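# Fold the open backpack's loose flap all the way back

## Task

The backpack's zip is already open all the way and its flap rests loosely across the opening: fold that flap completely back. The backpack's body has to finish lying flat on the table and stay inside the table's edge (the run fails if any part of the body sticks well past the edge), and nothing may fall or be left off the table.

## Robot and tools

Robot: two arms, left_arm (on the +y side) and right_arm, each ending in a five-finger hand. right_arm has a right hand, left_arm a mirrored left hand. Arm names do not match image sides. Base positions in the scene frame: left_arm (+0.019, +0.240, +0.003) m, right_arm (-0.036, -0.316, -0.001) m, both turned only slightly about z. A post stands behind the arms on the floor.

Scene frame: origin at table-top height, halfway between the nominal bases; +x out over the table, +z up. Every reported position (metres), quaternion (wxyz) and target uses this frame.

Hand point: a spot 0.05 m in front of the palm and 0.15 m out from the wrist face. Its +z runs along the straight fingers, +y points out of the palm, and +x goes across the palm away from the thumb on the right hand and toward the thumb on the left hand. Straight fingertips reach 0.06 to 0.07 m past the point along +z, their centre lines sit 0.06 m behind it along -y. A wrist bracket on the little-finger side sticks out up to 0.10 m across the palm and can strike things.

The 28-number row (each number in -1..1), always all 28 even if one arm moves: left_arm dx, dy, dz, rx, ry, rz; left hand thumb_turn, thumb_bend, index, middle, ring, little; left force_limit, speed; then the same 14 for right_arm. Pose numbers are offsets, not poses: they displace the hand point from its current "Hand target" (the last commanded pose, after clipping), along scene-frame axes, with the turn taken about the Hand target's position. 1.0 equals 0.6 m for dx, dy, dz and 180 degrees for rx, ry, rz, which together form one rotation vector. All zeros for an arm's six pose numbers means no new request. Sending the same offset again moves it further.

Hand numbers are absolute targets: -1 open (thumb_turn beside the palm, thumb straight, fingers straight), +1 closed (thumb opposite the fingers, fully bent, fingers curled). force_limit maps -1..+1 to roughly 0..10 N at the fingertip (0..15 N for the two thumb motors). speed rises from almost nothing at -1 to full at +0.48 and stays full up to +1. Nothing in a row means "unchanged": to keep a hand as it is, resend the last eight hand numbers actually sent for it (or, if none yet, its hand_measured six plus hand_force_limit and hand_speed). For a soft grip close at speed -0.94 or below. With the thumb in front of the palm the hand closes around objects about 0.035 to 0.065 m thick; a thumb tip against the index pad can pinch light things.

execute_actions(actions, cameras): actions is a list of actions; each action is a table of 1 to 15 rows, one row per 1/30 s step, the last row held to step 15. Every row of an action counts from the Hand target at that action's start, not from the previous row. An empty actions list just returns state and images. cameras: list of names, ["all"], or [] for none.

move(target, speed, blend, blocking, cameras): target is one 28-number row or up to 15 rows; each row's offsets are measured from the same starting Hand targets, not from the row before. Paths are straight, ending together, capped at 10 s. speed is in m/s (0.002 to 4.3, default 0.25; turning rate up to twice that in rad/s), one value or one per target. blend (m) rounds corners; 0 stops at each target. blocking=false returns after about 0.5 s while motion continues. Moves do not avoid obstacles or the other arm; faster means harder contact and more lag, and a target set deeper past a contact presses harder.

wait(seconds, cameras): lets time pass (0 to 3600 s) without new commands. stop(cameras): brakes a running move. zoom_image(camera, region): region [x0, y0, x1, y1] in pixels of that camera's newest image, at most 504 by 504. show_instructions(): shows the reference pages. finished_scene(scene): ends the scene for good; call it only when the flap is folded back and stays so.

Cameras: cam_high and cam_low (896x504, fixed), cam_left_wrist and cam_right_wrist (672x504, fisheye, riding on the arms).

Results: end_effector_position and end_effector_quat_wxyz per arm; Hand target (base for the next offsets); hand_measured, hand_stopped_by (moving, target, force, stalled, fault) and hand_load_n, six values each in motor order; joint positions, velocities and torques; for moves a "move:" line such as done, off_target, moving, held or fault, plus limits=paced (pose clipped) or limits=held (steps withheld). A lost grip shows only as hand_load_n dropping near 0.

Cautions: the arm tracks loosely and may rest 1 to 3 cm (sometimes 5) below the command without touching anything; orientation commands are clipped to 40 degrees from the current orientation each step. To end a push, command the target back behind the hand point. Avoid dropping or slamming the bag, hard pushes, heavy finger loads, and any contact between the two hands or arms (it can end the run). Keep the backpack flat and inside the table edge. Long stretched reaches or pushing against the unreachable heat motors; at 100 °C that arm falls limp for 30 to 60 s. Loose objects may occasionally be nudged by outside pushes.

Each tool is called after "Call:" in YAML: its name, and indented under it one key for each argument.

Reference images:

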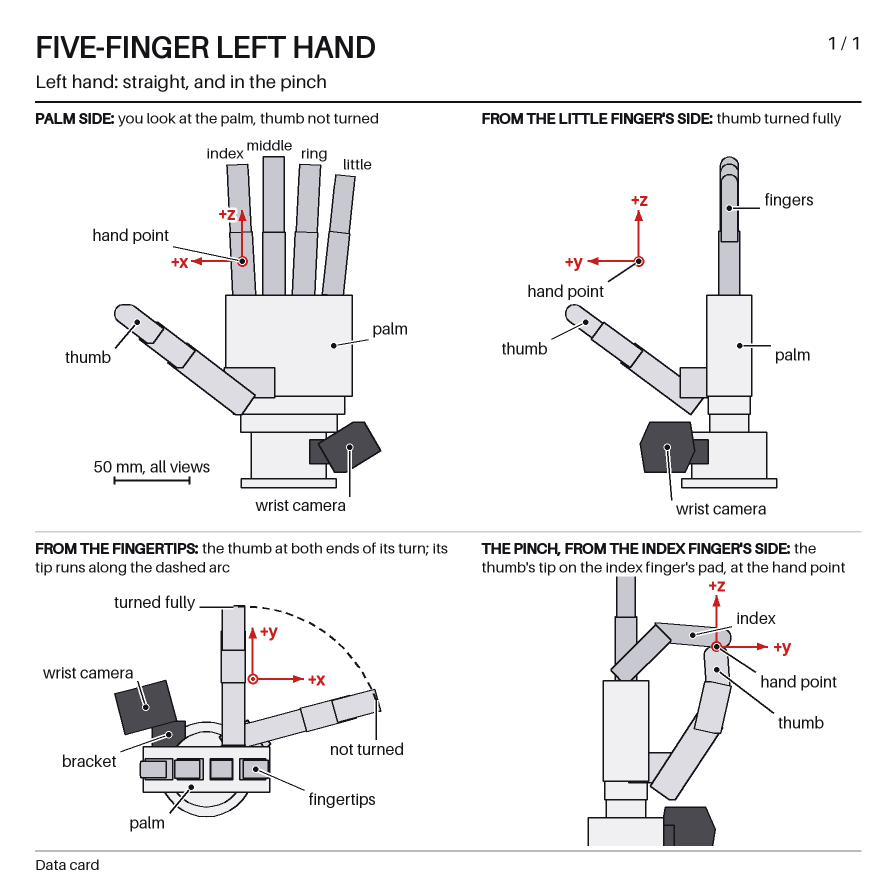

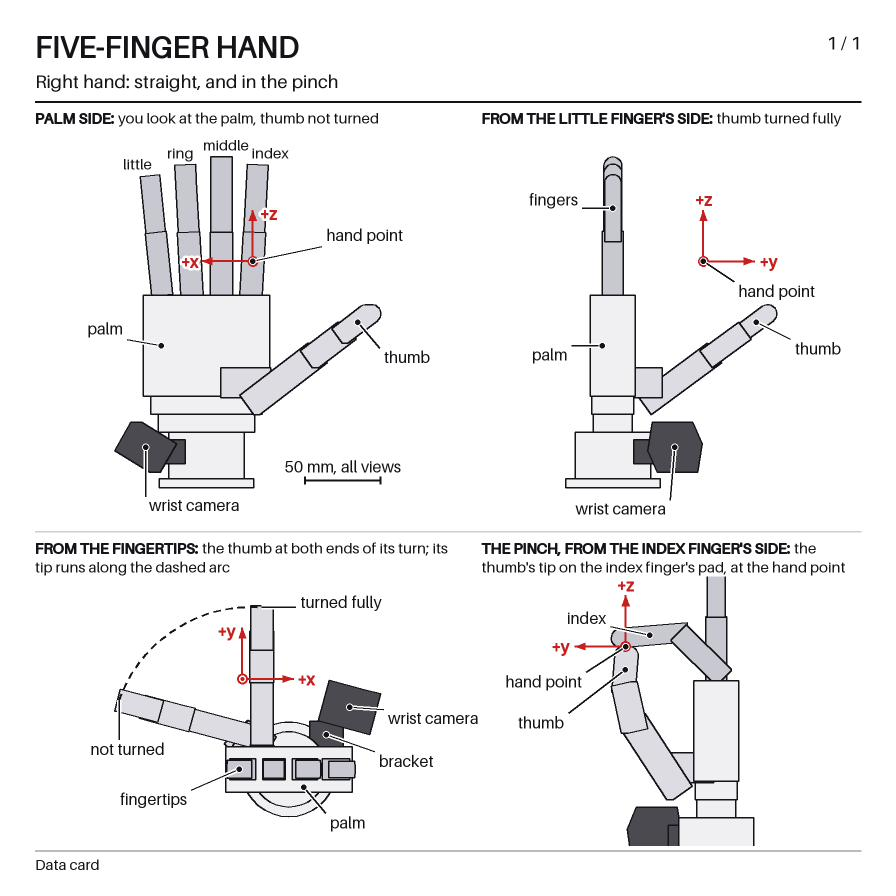

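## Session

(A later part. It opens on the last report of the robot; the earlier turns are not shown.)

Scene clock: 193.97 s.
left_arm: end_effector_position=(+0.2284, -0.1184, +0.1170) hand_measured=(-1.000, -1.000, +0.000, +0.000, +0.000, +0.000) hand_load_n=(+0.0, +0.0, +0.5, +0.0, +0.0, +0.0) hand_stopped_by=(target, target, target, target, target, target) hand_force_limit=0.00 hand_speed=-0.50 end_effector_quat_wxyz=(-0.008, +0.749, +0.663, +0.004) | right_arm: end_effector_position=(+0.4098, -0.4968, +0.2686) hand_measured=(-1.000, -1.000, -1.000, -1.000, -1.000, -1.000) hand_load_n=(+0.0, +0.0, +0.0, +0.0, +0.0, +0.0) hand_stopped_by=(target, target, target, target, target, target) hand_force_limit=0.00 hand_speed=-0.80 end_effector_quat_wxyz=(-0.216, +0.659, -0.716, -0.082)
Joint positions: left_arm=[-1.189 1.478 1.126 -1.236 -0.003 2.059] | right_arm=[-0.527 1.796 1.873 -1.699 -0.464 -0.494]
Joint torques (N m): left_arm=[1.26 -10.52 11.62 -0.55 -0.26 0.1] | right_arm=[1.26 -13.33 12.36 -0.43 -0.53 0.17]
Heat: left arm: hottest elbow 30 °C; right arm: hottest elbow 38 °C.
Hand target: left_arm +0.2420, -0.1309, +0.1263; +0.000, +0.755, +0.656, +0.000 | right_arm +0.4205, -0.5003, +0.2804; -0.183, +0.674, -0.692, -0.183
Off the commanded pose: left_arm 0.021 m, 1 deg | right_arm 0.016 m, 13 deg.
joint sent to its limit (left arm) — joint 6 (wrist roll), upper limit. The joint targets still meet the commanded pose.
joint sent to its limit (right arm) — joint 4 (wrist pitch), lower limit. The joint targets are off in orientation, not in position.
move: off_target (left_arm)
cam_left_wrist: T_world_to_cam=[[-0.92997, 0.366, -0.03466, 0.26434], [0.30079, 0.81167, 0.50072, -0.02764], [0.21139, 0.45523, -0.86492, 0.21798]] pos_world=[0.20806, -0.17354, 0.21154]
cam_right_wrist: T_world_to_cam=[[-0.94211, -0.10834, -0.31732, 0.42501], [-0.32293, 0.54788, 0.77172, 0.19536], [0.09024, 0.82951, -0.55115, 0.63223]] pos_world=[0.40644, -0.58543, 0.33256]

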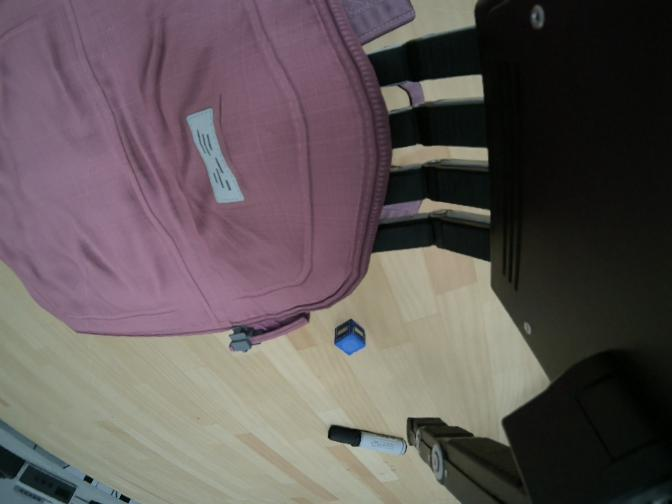

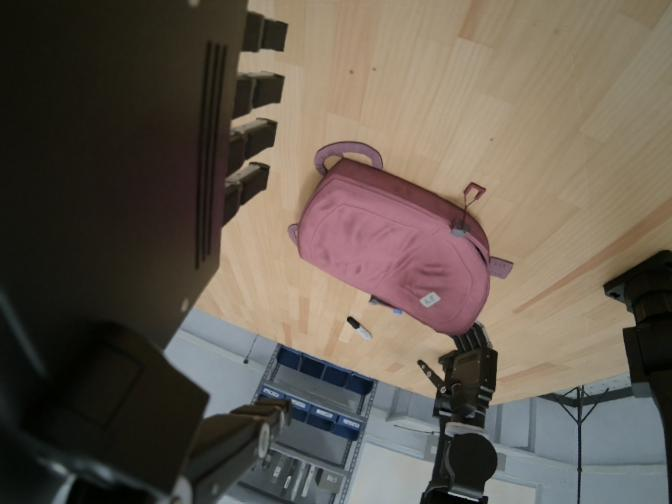

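Call:
move:
  target:
    - [0.0133,-0.0035,0.04,0,0,0.01,-1,-1,0,0,0,0,0,-0.5,0,0,0,0,0,0,-1,-1,-1,-1,-1,-1,0,-0.8]
    - [0.043,-0.01,0.087,0,0,0.02,-1,-1,0,0,0,0,0,-0.5,0,0,0,0,0,0,-1,-1,-1,-1,-1,-1,0,-0.8]
    - [0.08,-0.017,0.12,0,0,0.028,-1,-1,0,0,0,0,0,-0.5,0,0,0,0,0,0,-1,-1,-1,-1,-1,-1,0,-0.8]
  speed: 0.06
  blend: [0.01,0.01,0]
  cameras: ["cam_left_wrist","cam_right_wrist","cam_high"]

Call:
zoom_image:
  camera: "cam_right_wrist"
  region: [340, 180, 560, 400]

Scene clock: 203.40 s.
left_arm: end_effector_position=(+0.2766, -0.1317, +0.1892) hand_measured=(-1.000, -1.000, +0.000, +0.000, +0.000, +0.000) hand_load_n=(+0.0, +0.0, +0.0, +0.5, +0.0, +0.0) hand_stopped_by=(target, target, target, target, target, target) hand_force_limit=0.00 hand_speed=-0.50 end_effector_quat_wxyz=(-0.006, +0.719, +0.695, +0.005) | right_arm: end_effector_position=(+0.4098, -0.4968, +0.2686) hand_measured=(-1.000, -1.000, -1.000, -1.000, -1.000, -1.000) hand_load_n=(+0.0, +0.0, +0.0, +0.0, +0.0, +0.0) hand_stopped_by=(target, target, target, target, target, target) hand_force_limit=0.00 hand_speed=-0.80 end_effector_quat_wxyz=(-0.216, +0.659, -0.716, -0.082)
Joint positions: left_arm=[-1.099 1.524 1.372 -1.433 -0.005 2.062] | right_arm=[-0.527 1.796 1.873 -1.699 -0.464 -0.494]
Joint torques (N m): left_arm=[1.03 -11.81 12.16 -0.61 -0.18 0.09] | right_arm=[1.26 -13.33 12.37 -0.43 -0.53 0.17]
Heat: left arm: hottest elbow 30 °C; right arm: hottest elbow 38 °C.
Hand target: left_arm +0.2900, -0.1411, +0.1983; +0.000, +0.725, +0.688, +0.000 | right_arm +0.4205, -0.5003, +0.2804; -0.183, +0.674, -0.692, -0.183
Off the commanded pose: left_arm 0.019 m, 1 deg | right_arm 0.016 m, 13 deg.
joint sent to its limit (left arm) — joint 6 (wrist roll), upper limit. The joint targets still meet the commanded pose.
joint sent to its limit (right arm) — joint 4 (wrist pitch), lower limit. The joint targets are off in orientation, not in position.
move: off_target (left_arm)
cam_left_wrist: T_world_to_cam=[[-0.95826, 0.28341, -0.03777, 0.31405], [0.22742, 0.8356, 0.50005, -0.04384], [0.17328, 0.47059, -0.86517, 0.28891]] pos_world=[0.26085, -0.18833, 0.28374]
cam_right_wrist: T_world_to_cam=[[-0.94211, -0.10834, -0.31732, 0.42501], [-0.32293, 0.54788, 0.77172, 0.19536], [0.09024, 0.82951, -0.55115, 0.63223]] pos_world=[0.40644, -0.58543, 0.33256]
Images, in order (width x height): cam_high 896x504, cam_left_wrist 672x504, cam_right_wrist 672x504.

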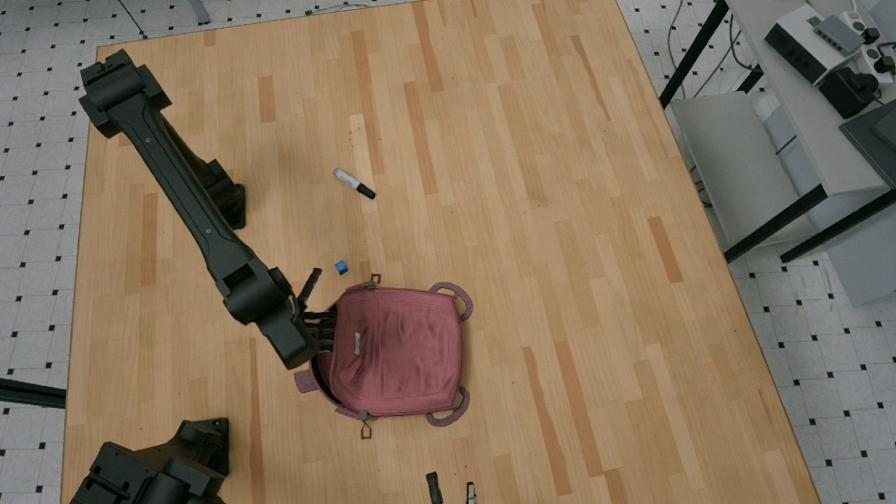

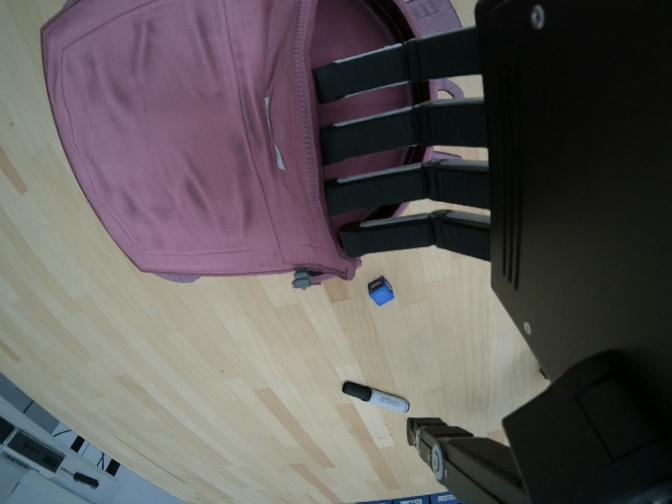

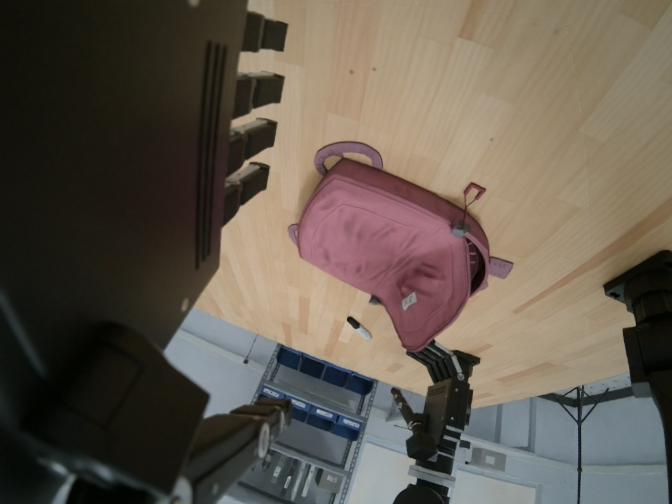

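Scaled by 2.291 from the camera's image (finer frame: 960x720).

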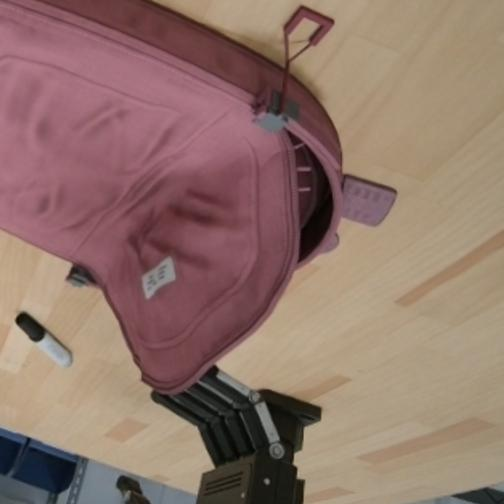

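Call:
move:
  target:
    - [0.03,-0.007,-0.018,0,0,0,-1,-1,0,0,0,0,0,-0.5,0,0,0,0,0,0,-1,-1,-1,-1,-1,-1,0,-0.8]
    - [0.072,-0.013,-0.03,0,0,0,-1,-1,0,0,0,0,0,-0.5,0,0,0,0,0,0,-1,-1,-1,-1,-1,-1,0,-0.8]
  speed: 0.06
  blend: [0.01,0]
  cameras: ["cam_left_wrist","cam_right_wrist","cam_high"]

Call:
zoom_image:
  camera: "cam_right_wrist"
  region: [340, 180, 560, 400]

Scene clock: 209.17 s.
left_arm: end_effector_position=(+0.3165, -0.1361, +0.1746) hand_measured=(-1.000, -1.000, +0.000, +0.000, +0.000, +0.000) hand_load_n=(+0.0, +0.0, +0.0, +0.0, +0.5, +0.0) hand_stopped_by=(target, target, target, target, target, target) hand_force_limit=0.00 hand_speed=-0.50 end_effector_quat_wxyz=(-0.010, +0.698, +0.716, +0.019) | right_arm: end_effector_position=(+0.4098, -0.4968, +0.2686) hand_measured=(-1.000, -1.000, -1.000, -1.000, -1.000, -1.000) hand_load_n=(+0.0, +0.0, +0.0, +0.0, +0.0, +0.0) hand_stopped_by=(target, target, target, target, target, target) hand_force_limit=0.00 hand_speed=-0.80 end_effector_quat_wxyz=(-0.216, +0.659, -0.716, -0.082)
Joint positions: left_arm=[-1.038 1.611 1.43 -1.42 -0.031 2.062] | right_arm=[-0.527 1.796 1.873 -1.699 -0.464 -0.494]
Joint torques (N m): left_arm=[1.38 -12.81 11.84 0.21 -0.18 0.08] | right_arm=[1.26 -13.33 12.36 -0.43 -0.53 0.17]
Heat: left arm: hottest elbow 30 °C; right arm: hottest elbow 38 °C.
Hand target: left_arm +0.3332, -0.1490, +0.1804; +0.000, +0.725, +0.688, +0.000 | right_arm +0.4205, -0.5003, +0.2804; -0.183, +0.674, -0.692, -0.183
Off the commanded pose: left_arm 0.022 m, 5 deg | right_arm 0.016 m, 13 deg.
joint sent to its limit (left arm) — joint 6 (wrist roll), upper limit. The joint targets are off in orientation, not in position.
joint sent to its limit (right arm) — joint 4 (wrist pitch), lower limit. The joint targets are off in orientation, not in position.
move: off_target (left_arm)
cam_left_wrist: T_world_to_cam=[[-0.97297, 0.22619, -0.04659, 0.35132], [0.16879, 0.83421, 0.52498, -0.02786], [0.15761, 0.50292, -0.84984, 0.27803]] pos_world=[0.30271, -0.19605, 0.26728]
cam_right_wrist: T_world_to_cam=[[-0.94211, -0.10834, -0.31732, 0.42501], [-0.32293, 0.54788, 0.77172, 0.19536], [0.09024, 0.82951, -0.55115, 0.63223]] pos_world=[0.40644, -0.58543, 0.33256]
Images, in order (width x height): cam_high 896x504, cam_left_wrist 672x504, cam_right_wrist 672x504.

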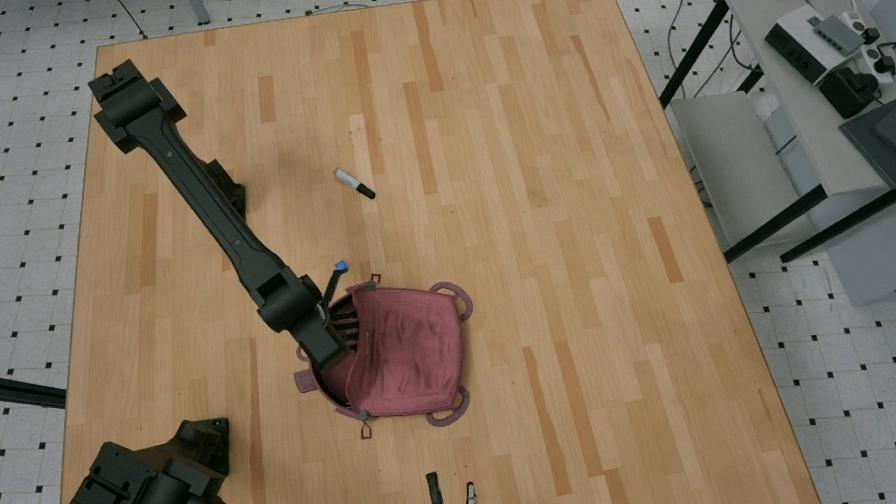

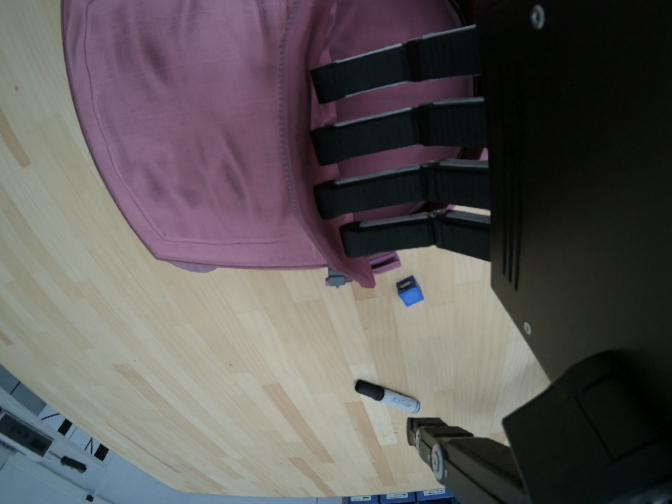

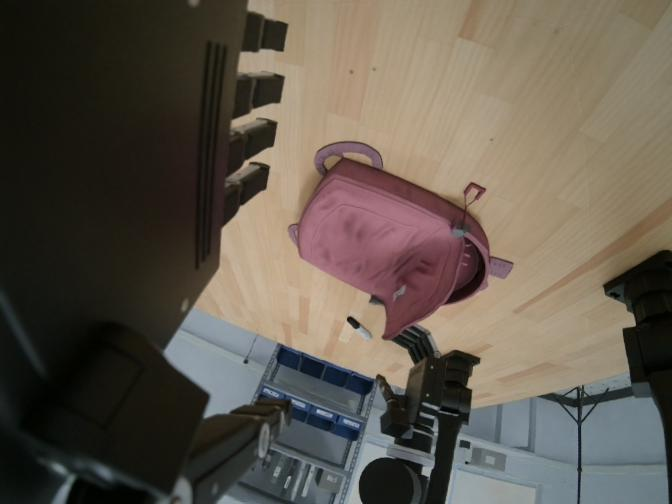

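Scaled by 2.291 from the camera's image (finer frame: 960x720).

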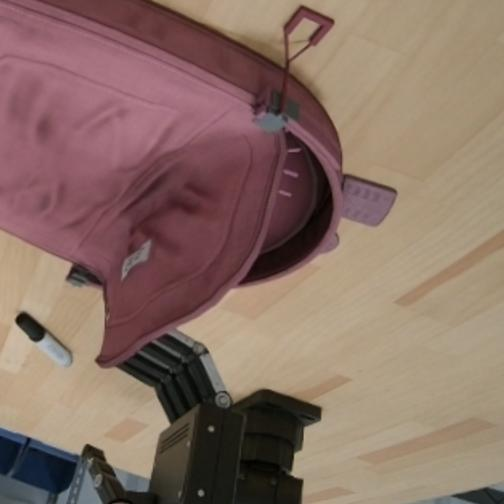

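Call:
move:
  target:
    - [0.048,-0.007,0.005,0,0,0.04,-1,-1,0,0,0,0,0,-0.5,0,0,0,0,0,0,-1,-1,-1,-1,-1,-1,0,-0.8]
    - [0.122,-0.017,-0.017,0,0,0.06,-1,-1,0,0,0,0,0,-0.5,0,0,0,0,0,0,-1,-1,-1,-1,-1,-1,0,-0.8]
  speed: 0.06
  blend: [0.01,0]
  cameras: ["cam_left_wrist","cam_right_wrist","cam_high"]

Call:
zoom_image:
  camera: "cam_right_wrist"
  region: [340, 180, 560, 400]

Scene clock: 218.37 s.
left_arm: end_effector_position=(+0.3934, -0.1524, +0.1665) hand_measured=(-1.000, -1.000, +0.000, +0.000, +0.000, +0.000) hand_load_n=(+0.0, +0.0, +0.0, +0.0, +0.0, +0.0) hand_stopped_by=(target, target, target, target, target, target) hand_force_limit=0.00 hand_speed=-0.50 end_effector_quat_wxyz=(-0.003, +0.654, +0.757, +0.004) | right_arm: end_effector_position=(+0.4098, -0.4968, +0.2686) hand_measured=(-1.000, -1.000, -1.000, -1.000, -1.000, -1.000) hand_load_n=(+0.0, +0.0, +0.0, +0.0, +0.0, +0.0) hand_stopped_by=(target, target, target, target, target, target) hand_force_limit=0.00 hand_speed=-0.80 end_effector_quat_wxyz=(-0.216, +0.659, -0.716, -0.082)
Joint positions: left_arm=[-0.919 1.764 1.611 -1.426 -0.006 2.062] | right_arm=[-0.527 1.796 1.873 -1.699 -0.464 -0.494]
Joint torques (N m): left_arm=[1.08 -15.09 11.97 -0.66 0.06 0.09] | right_arm=[1.26 -13.33 12.36 -0.42 -0.53 0.17]
Heat: left arm: hottest elbow 31 °C; right arm: hottest elbow 39 °C.
Hand target: left_arm +0.4064, -0.1590, +0.1700; +0.000, +0.657, +0.754, +0.000 | right_arm +0.4205, -0.5003, +0.2804; -0.183, +0.674, -0.692, -0.183
Off the commanded pose: left_arm 0.015 m, 1 deg | right_arm 0.016 m, 13 deg.
joint sent to its limit (left arm) — joint 6 (wrist roll), upper limit. The joint targets still meet the commanded pose.
joint sent to its limit (right arm) — joint 4 (wrist pitch), lower limit. The joint targets are off in orientation, not in position.
move: off_target (left_arm)
cam_left_wrist: T_world_to_cam=[[-0.99332, 0.10665, -0.04411, 0.4188], [0.07091, 0.86548, 0.4959, 0.02512], [0.09107, 0.48946, -0.86726, 0.29427]] pos_world=[0.38742, -0.21044, 0.26123]
cam_right_wrist: T_world_to_cam=[[-0.94211, -0.10834, -0.31732, 0.42501], [-0.32293, 0.54788, 0.77172, 0.19536], [0.09024, 0.82951, -0.55115, 0.63223]] pos_world=[0.40644, -0.58543, 0.33256]
Images, in order (width x height): cam_high 896x504, cam_left_wrist 672x504, cam_right_wrist 672x504.

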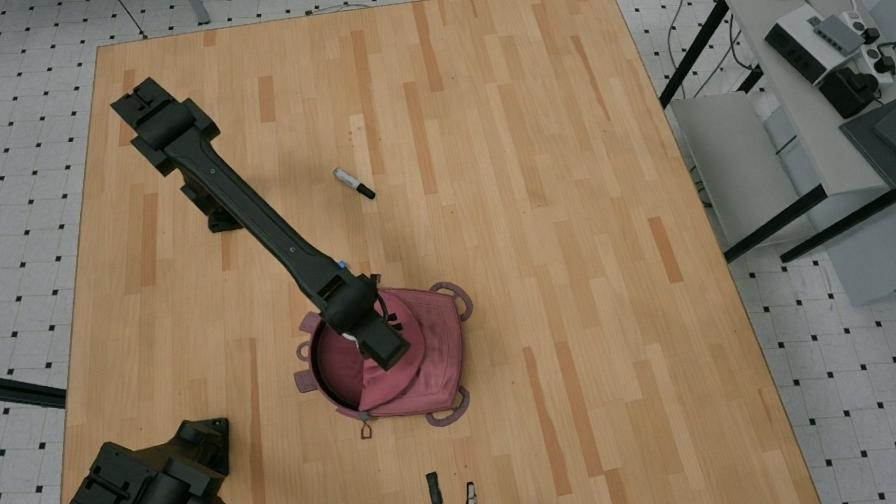

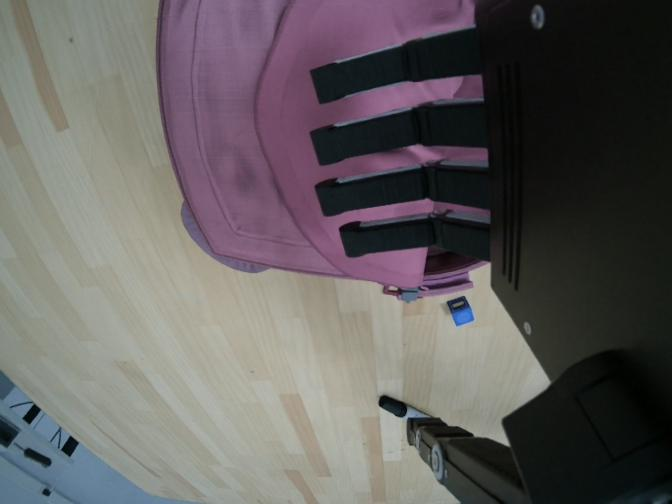

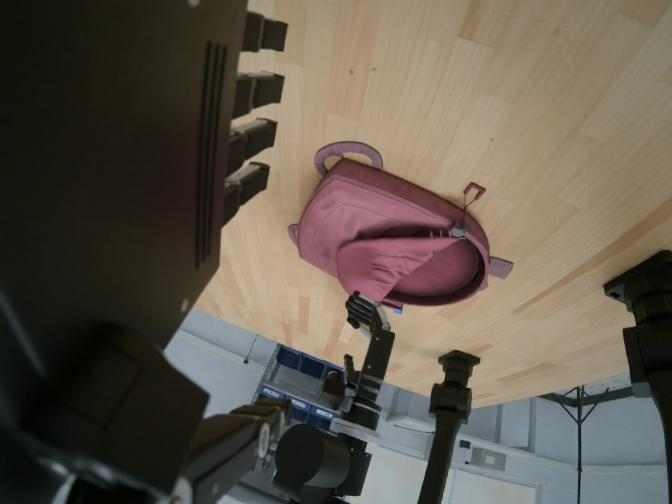

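Scaled by 2.291 from the camera's image (finer frame: 960x720).

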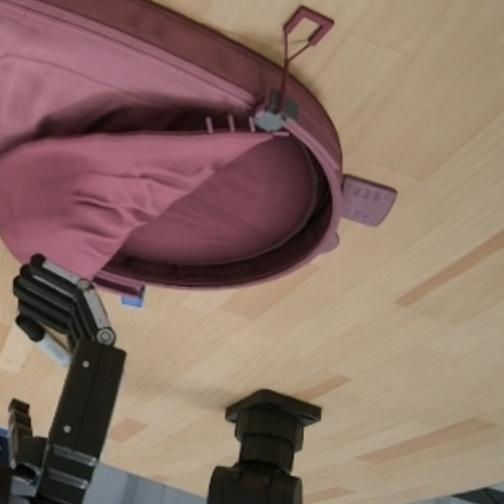

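Call:
move:
  target:
    - [0.05,-0.02,-0.05,0,0,0.0,-1,-1,0,0,0,0,0,-0.5,0,0,0,0,0,0,-1,-1,-1,-1,-1,-1,0,-0.8]
    - [0.07,-0.03,-0.1,0,0,0.0,-1,-1,0,0,0,0,0,-0.5,0,0,0,0,0,0,-1,-1,-1,-1,-1,-1,0,-0.8]
  speed: 0.06
  blend: [0.01,0]
  cameras: ["cam_left_wrist","cam_right_wrist","cam_low"]

Call:
zoom_image:
  camera: "cam_right_wrist"
  region: [280, 120, 530, 340]

Call:
zoom_image:
  camera: "cam_low"
  region: [260, 220, 460, 330]

Scene clock: 223.93 s.
left_arm: end_effector_position=(+0.4286, -0.1680, +0.1081) hand_measured=(-1.000, -1.000, +0.000, +0.000, +0.000, +0.000) hand_load_n=(+0.0, +0.0, +0.0, +0.0, +0.0, +0.5) hand_stopped_by=(target, target, target, target, target, target) hand_force_limit=0.00 hand_speed=-0.50 end_effector_quat_wxyz=(-0.013, +0.642, +0.767, +0.009) | right_arm: end_effector_position=(+0.4098, -0.4968, +0.2686) hand_measured=(-1.000, -1.000, -1.000, -1.000, -1.000, -1.000) hand_load_n=(+0.0, +0.0, +0.0, +0.0, +0.0, +0.0) hand_stopped_by=(target, target, target, target, target, target) hand_force_limit=0.00 hand_speed=-0.80 end_effector_quat_wxyz=(-0.216, +0.659, -0.716, -0.082)
Joint positions: left_arm=[-0.888 1.905 1.658 -1.353 -0.012 2.062] | right_arm=[-0.527 1.796 1.873 -1.699 -0.464 -0.494]
Joint torques (N m): left_arm=[1.26 -16.85 11.75 0.27 -0.17 0.08] | right_arm=[1.2 -13.39 12.37 -0.43 -0.53 0.17]
Heat: left arm: hottest elbow 31 °C; right arm: hottest elbow 39 °C.
Hand target: left_arm +0.4485, -0.1770, +0.1101; +0.000, +0.657, +0.754, +0.000 | right_arm +0.4205, -0.5003, +0.2804; -0.183, +0.674, -0.692, -0.183
Off the commanded pose: left_arm 0.022 m, 3 deg | right_arm 0.016 m, 13 deg.
joint sent to its limit (left arm) — joint 6 (wrist roll), upper limit. The joint targets are off in orientation, not in position.
joint sent to its limit (right arm) — joint 4 (wrist pitch), lower limit. The joint targets are off in orientation, not in position.
move: off_target (left_arm)
cam_left_wrist: T_world_to_cam=[[-0.99651, 0.07649, -0.03332, 0.44804], [0.04856, 0.85644, 0.51396, 0.07112], [0.06785, 0.51055, -0.85717, 0.2605]] pos_world=[0.42535, -0.22818, 0.20166]
cam_right_wrist: T_world_to_cam=[[-0.94211, -0.10834, -0.31732, 0.42501], [-0.32293, 0.54788, 0.77172, 0.19536], [0.09024, 0.82951, -0.55115, 0.63223]] pos_world=[0.40644, -0.58543, 0.33256]
Images, in order (width x height): cam_low 896x504, cam_left_wrist 672x504, cam_right_wrist 672x504.

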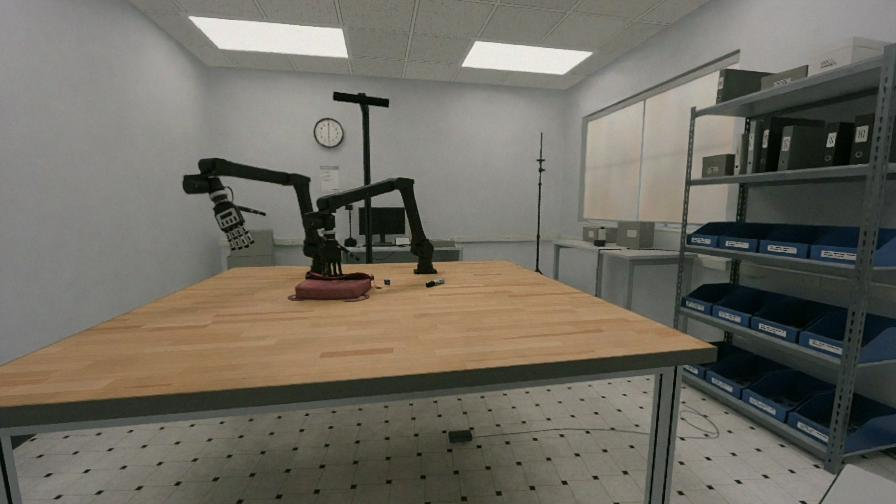

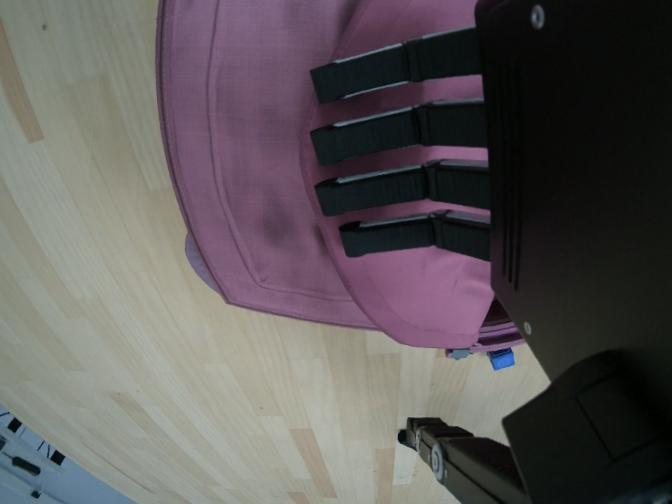

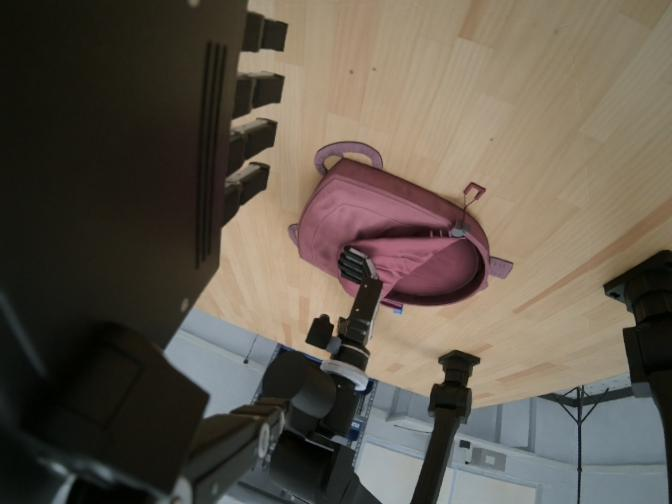

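Scaled by 2.016 from the camera's image (finer frame: 960x720).

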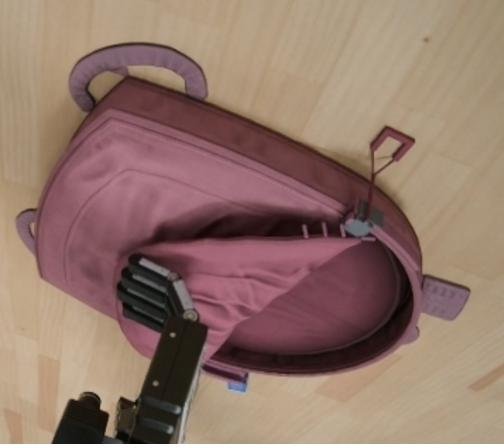

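Scaled by 2.520 from the camera's image (finer frame: 1280x720).

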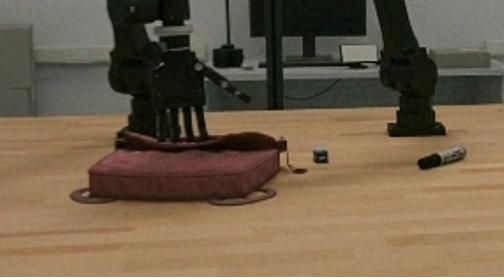

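Call:
move:
  target: [-0.1,0.03,0.2,0,0,0.0,-1,-1,0,0,0,0,0,-0.5,0,0,0,0,0,0,-1,-1,-1,-1,-1,-1,0,-0.8]
  speed: 0.12
  cameras: ["cam_left_wrist","cam_right_wrist","cam_high","cam_low"]

Call:
zoom_image:
  camera: "cam_right_wrist"
  region: [280, 120, 530, 340]

Call:
zoom_image:
  camera: "cam_low"
  region: [260, 220, 460, 330]

Call:
zoom_image:
  camera: "cam_high"
  region: [270, 250, 500, 450]

Scene clock: 230.03 s.
left_arm: end_effector_position=(+0.3886, -0.1462, +0.2143) hand_measured=(-1.000, -1.000, +0.000, +0.000, +0.000, +0.000) hand_load_n=(+0.0, +0.0, +0.0, +0.0, +0.0, +0.0) hand_stopped_by=(target, target, target, target, target, target) hand_force_limit=0.00 hand_speed=-0.50 end_effector_quat_wxyz=(-0.015, +0.653, +0.757, +0.005) | right_arm: end_effector_position=(+0.4098, -0.4968, +0.2686) hand_measured=(-1.000, -1.000, -1.000, -1.000, -1.000, -1.000) hand_load_n=(+0.0, -0.5, +0.0, +0.0, +0.0, +0.0) hand_stopped_by=(target, target, target, target, target, target) hand_force_limit=0.00 hand_speed=-0.80 end_effector_quat_wxyz=(-0.216, +0.659, -0.716, -0.082)
Joint positions: left_arm=[-0.918 1.748 1.716 -1.57 -0.002 2.062] | right_arm=[-0.527 1.796 1.873 -1.699 -0.464 -0.494]
Joint torques (N m): left_arm=[-0.79 -16.73 11.86 -0.75 0.05 -0.08] | right_arm=[1.2 -13.39 12.37 -0.42 -0.53 0.17]
Heat: left arm: hottest elbow 32 °C; right arm: hottest elbow 39 °C.
Hand target: left_arm +0.3884, -0.1591, +0.2301; +0.000, +0.657, +0.754, +0.000 | right_arm +0.4205, -0.5003, +0.2804; -0.183, +0.674, -0.692, -0.183
Off the commanded pose: left_arm 0.020 m, 2 deg | right_arm 0.016 m, 13 deg.
joint sent to its limit (right arm) — joint 4 (wrist pitch), lower limit. The joint targets are off in orientation, not in position.
move: off_target (left_arm)
cam_left_wrist: T_world_to_cam=[[-0.99404, 0.10604, -0.02533, 0.41171], [0.07846, 0.85715, 0.50905, -0.01063], [0.07569, 0.50403, -0.86036, 0.33976]] pos_world=[0.38437, -0.20579, 0.30816]
cam_right_wrist: T_world_to_cam=[[-0.94211, -0.10834, -0.31732, 0.42501], [-0.32293, 0.54788, 0.77172, 0.19536], [0.09024, 0.82951, -0.55115, 0.63223]] pos_world=[0.40644, -0.58543, 0.33256]

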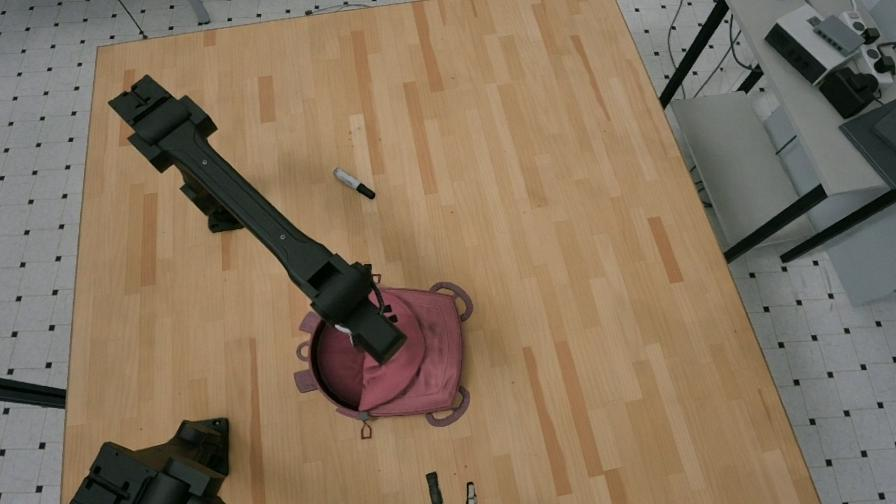

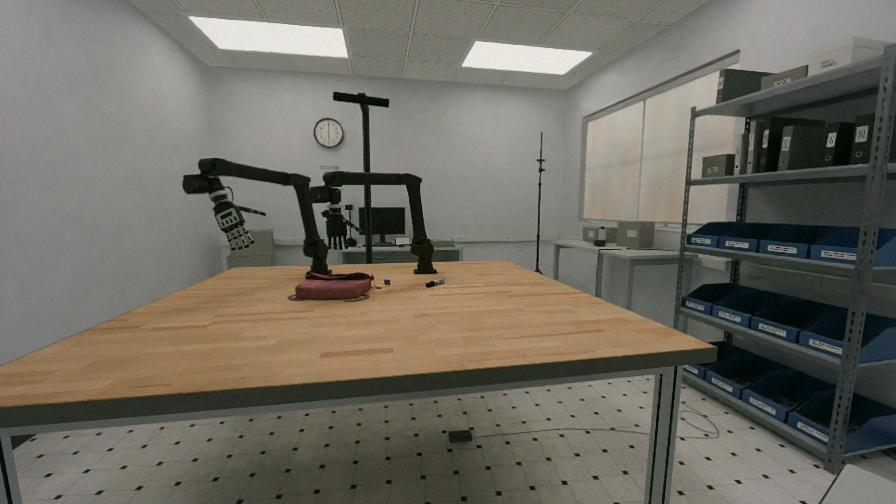

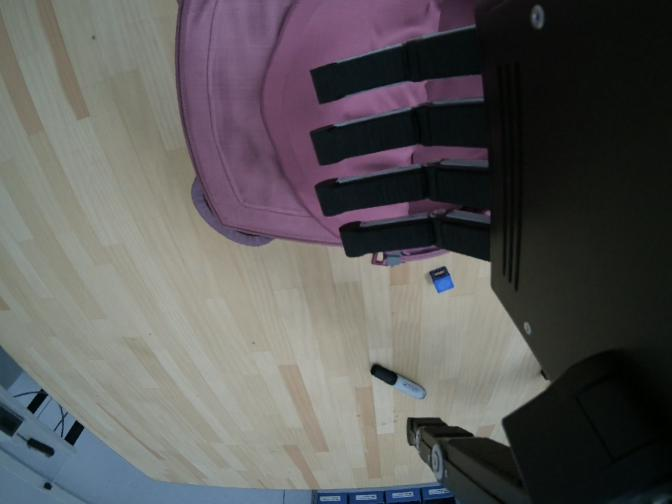

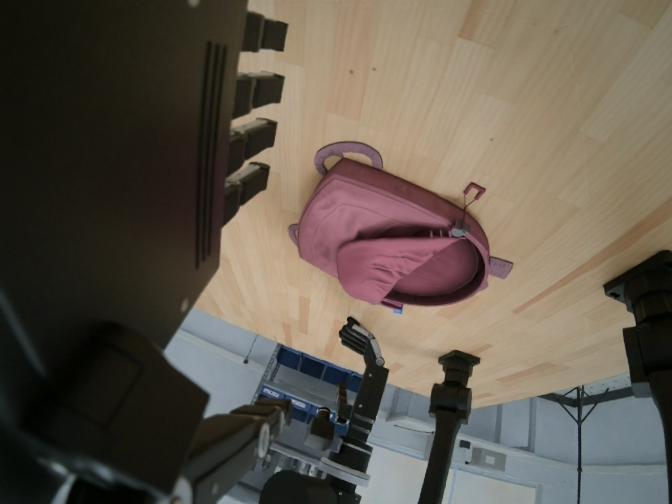

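Scaled by 2.016 from the camera's image (finer frame: 960x720).

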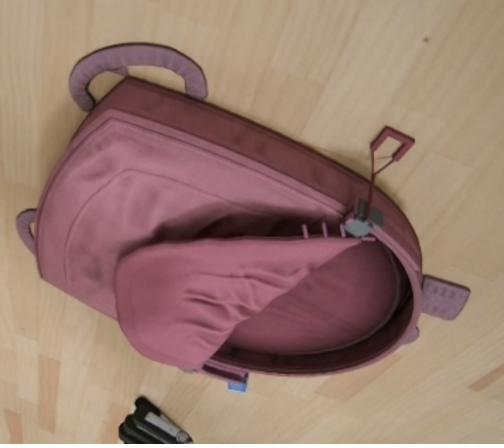

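Scaled by 2.520 from the camera's image (finer frame: 1280x720).

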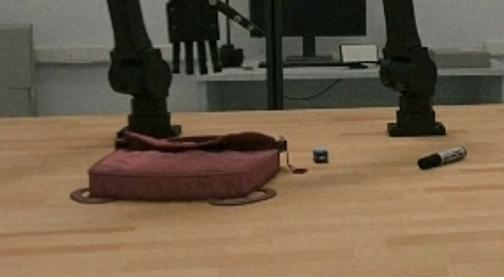

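Scaled by 2.191 from the camera's image (finer frame: 1280x720).

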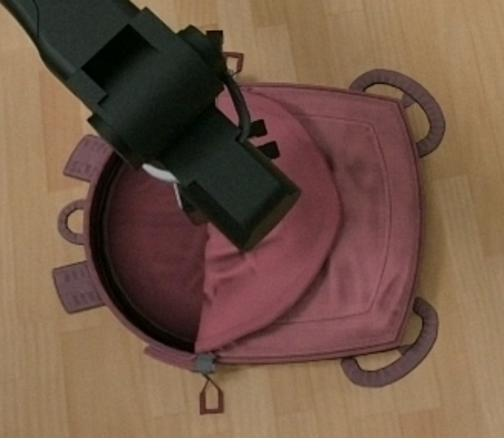

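Call:
move:
  target: [-0.25,0.35,0.03,0,0,-0.1,-1,-1,0,0,0,0,0,-0.5,0,0,0,0,0,0,-1,-1,-1,-1,-1,-1,0,-0.8]
  speed: 0.25
  cameras: ["cam_left_wrist","cam_high"]

Call:
zoom_image:
  camera: "cam_high"
  region: [270, 250, 500, 450]

Call:
zoom_image:
  camera: "cam_left_wrist"
  region: [0, 0, 300, 300]

Scene clock: 241.53 s.
left_arm: end_effector_position=(+0.2432, +0.0487, +0.2536) hand_measured=(-1.000, -1.000, +0.000, +0.000, +0.000, +0.000) hand_load_n=(+0.0, +0.0, +0.0, +0.0, +0.0, +0.0) hand_stopped_by=(target, target, target, target, target, target) hand_force_limit=0.00 hand_speed=-0.50 end_effector_quat_wxyz=(+0.022, +0.685, +0.726, +0.062) | right_arm: end_effector_position=(+0.4098, -0.4968, +0.2686) hand_measured=(-1.000, -1.000, -1.000, -1.000, -1.000, -1.000) hand_load_n=(-0.5, +0.0, +0.0, +0.0, +0.0, +0.0) hand_stopped_by=(target, target, target, target, target, target) hand_force_limit=0.00 hand_speed=-0.80 end_effector_quat_wxyz=(-0.216, +0.659, -0.716, -0.082)
Joint positions: left_arm=[-1.006 1.056 1.095 -1.599 -0.131 2.062] | right_arm=[-0.527 1.796 1.873 -1.699 -0.464 -0.494]
Joint torques (N m): left_arm=[-0.91 -6.36 7.08 -0.53 -0.25 0.08] | right_arm=[1.26 -13.39 12.36 -0.43 -0.53 0.17]
Heat: left arm: hottest elbow 32 °C; right arm: hottest elbow 39 °C.
Hand target: left_arm +0.2384, +0.0509, +0.2481; +0.000, +0.767, +0.642, +0.000 | right_arm +0.4205, -0.5003, +0.2804; -0.183, +0.674, -0.692, -0.183
Off the commanded pose: left_arm 0.008 m, 15 deg | right_arm 0.016 m, 13 deg.
joint sent to its limit (left arm) — joint 6 (wrist roll), upper limit. The joint targets are off in orientation, not in position.
joint sent to its limit (right arm) — joint 4 (wrist pitch), lower limit. The joint targets are off in orientation, not in position.
move: off_target (left_arm)
cam_left_wrist: T_world_to_cam=[[-0.96927, 0.19757, -0.14656, 0.26779], [0.08569, 0.82965, 0.55166, -0.19755], [0.23059, 0.52215, -0.82109, 0.23785]] pos_world=[0.22165, -0.0132, 0.34353]
Images, in order (width x height): cam_high 896x504, cam_left_wrist 672x504.

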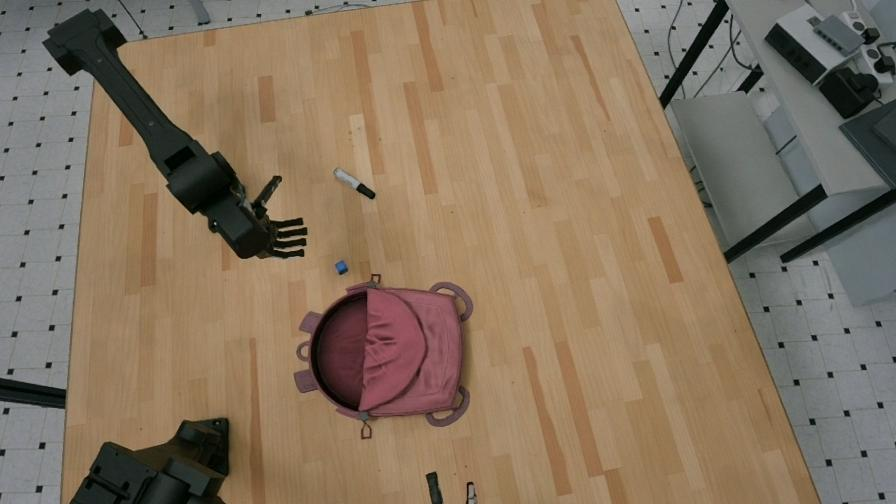

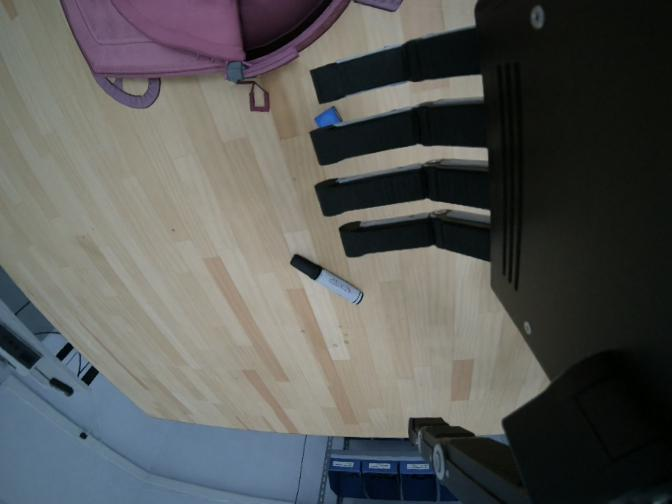

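Scaled by 2.191 from the camera's image (finer frame: 1280x720).

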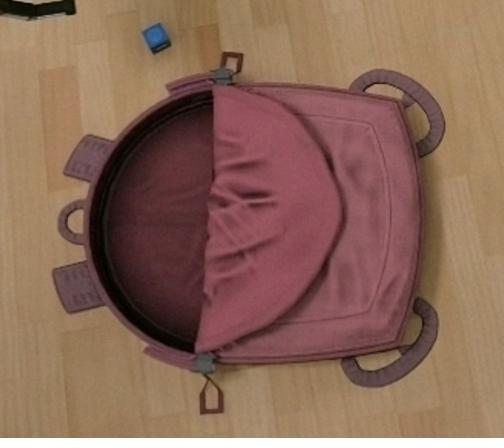

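Scaled by 1.680 from the camera's image (finer frame: 960x720).

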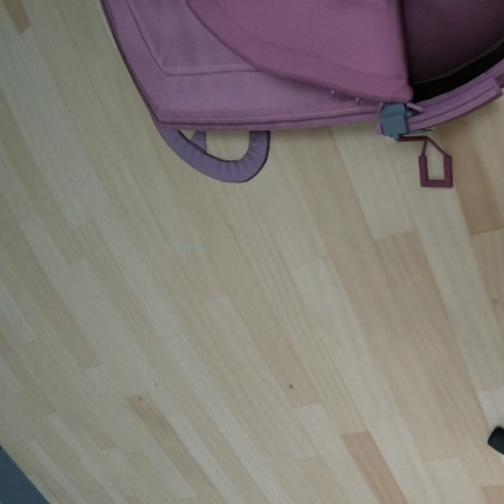

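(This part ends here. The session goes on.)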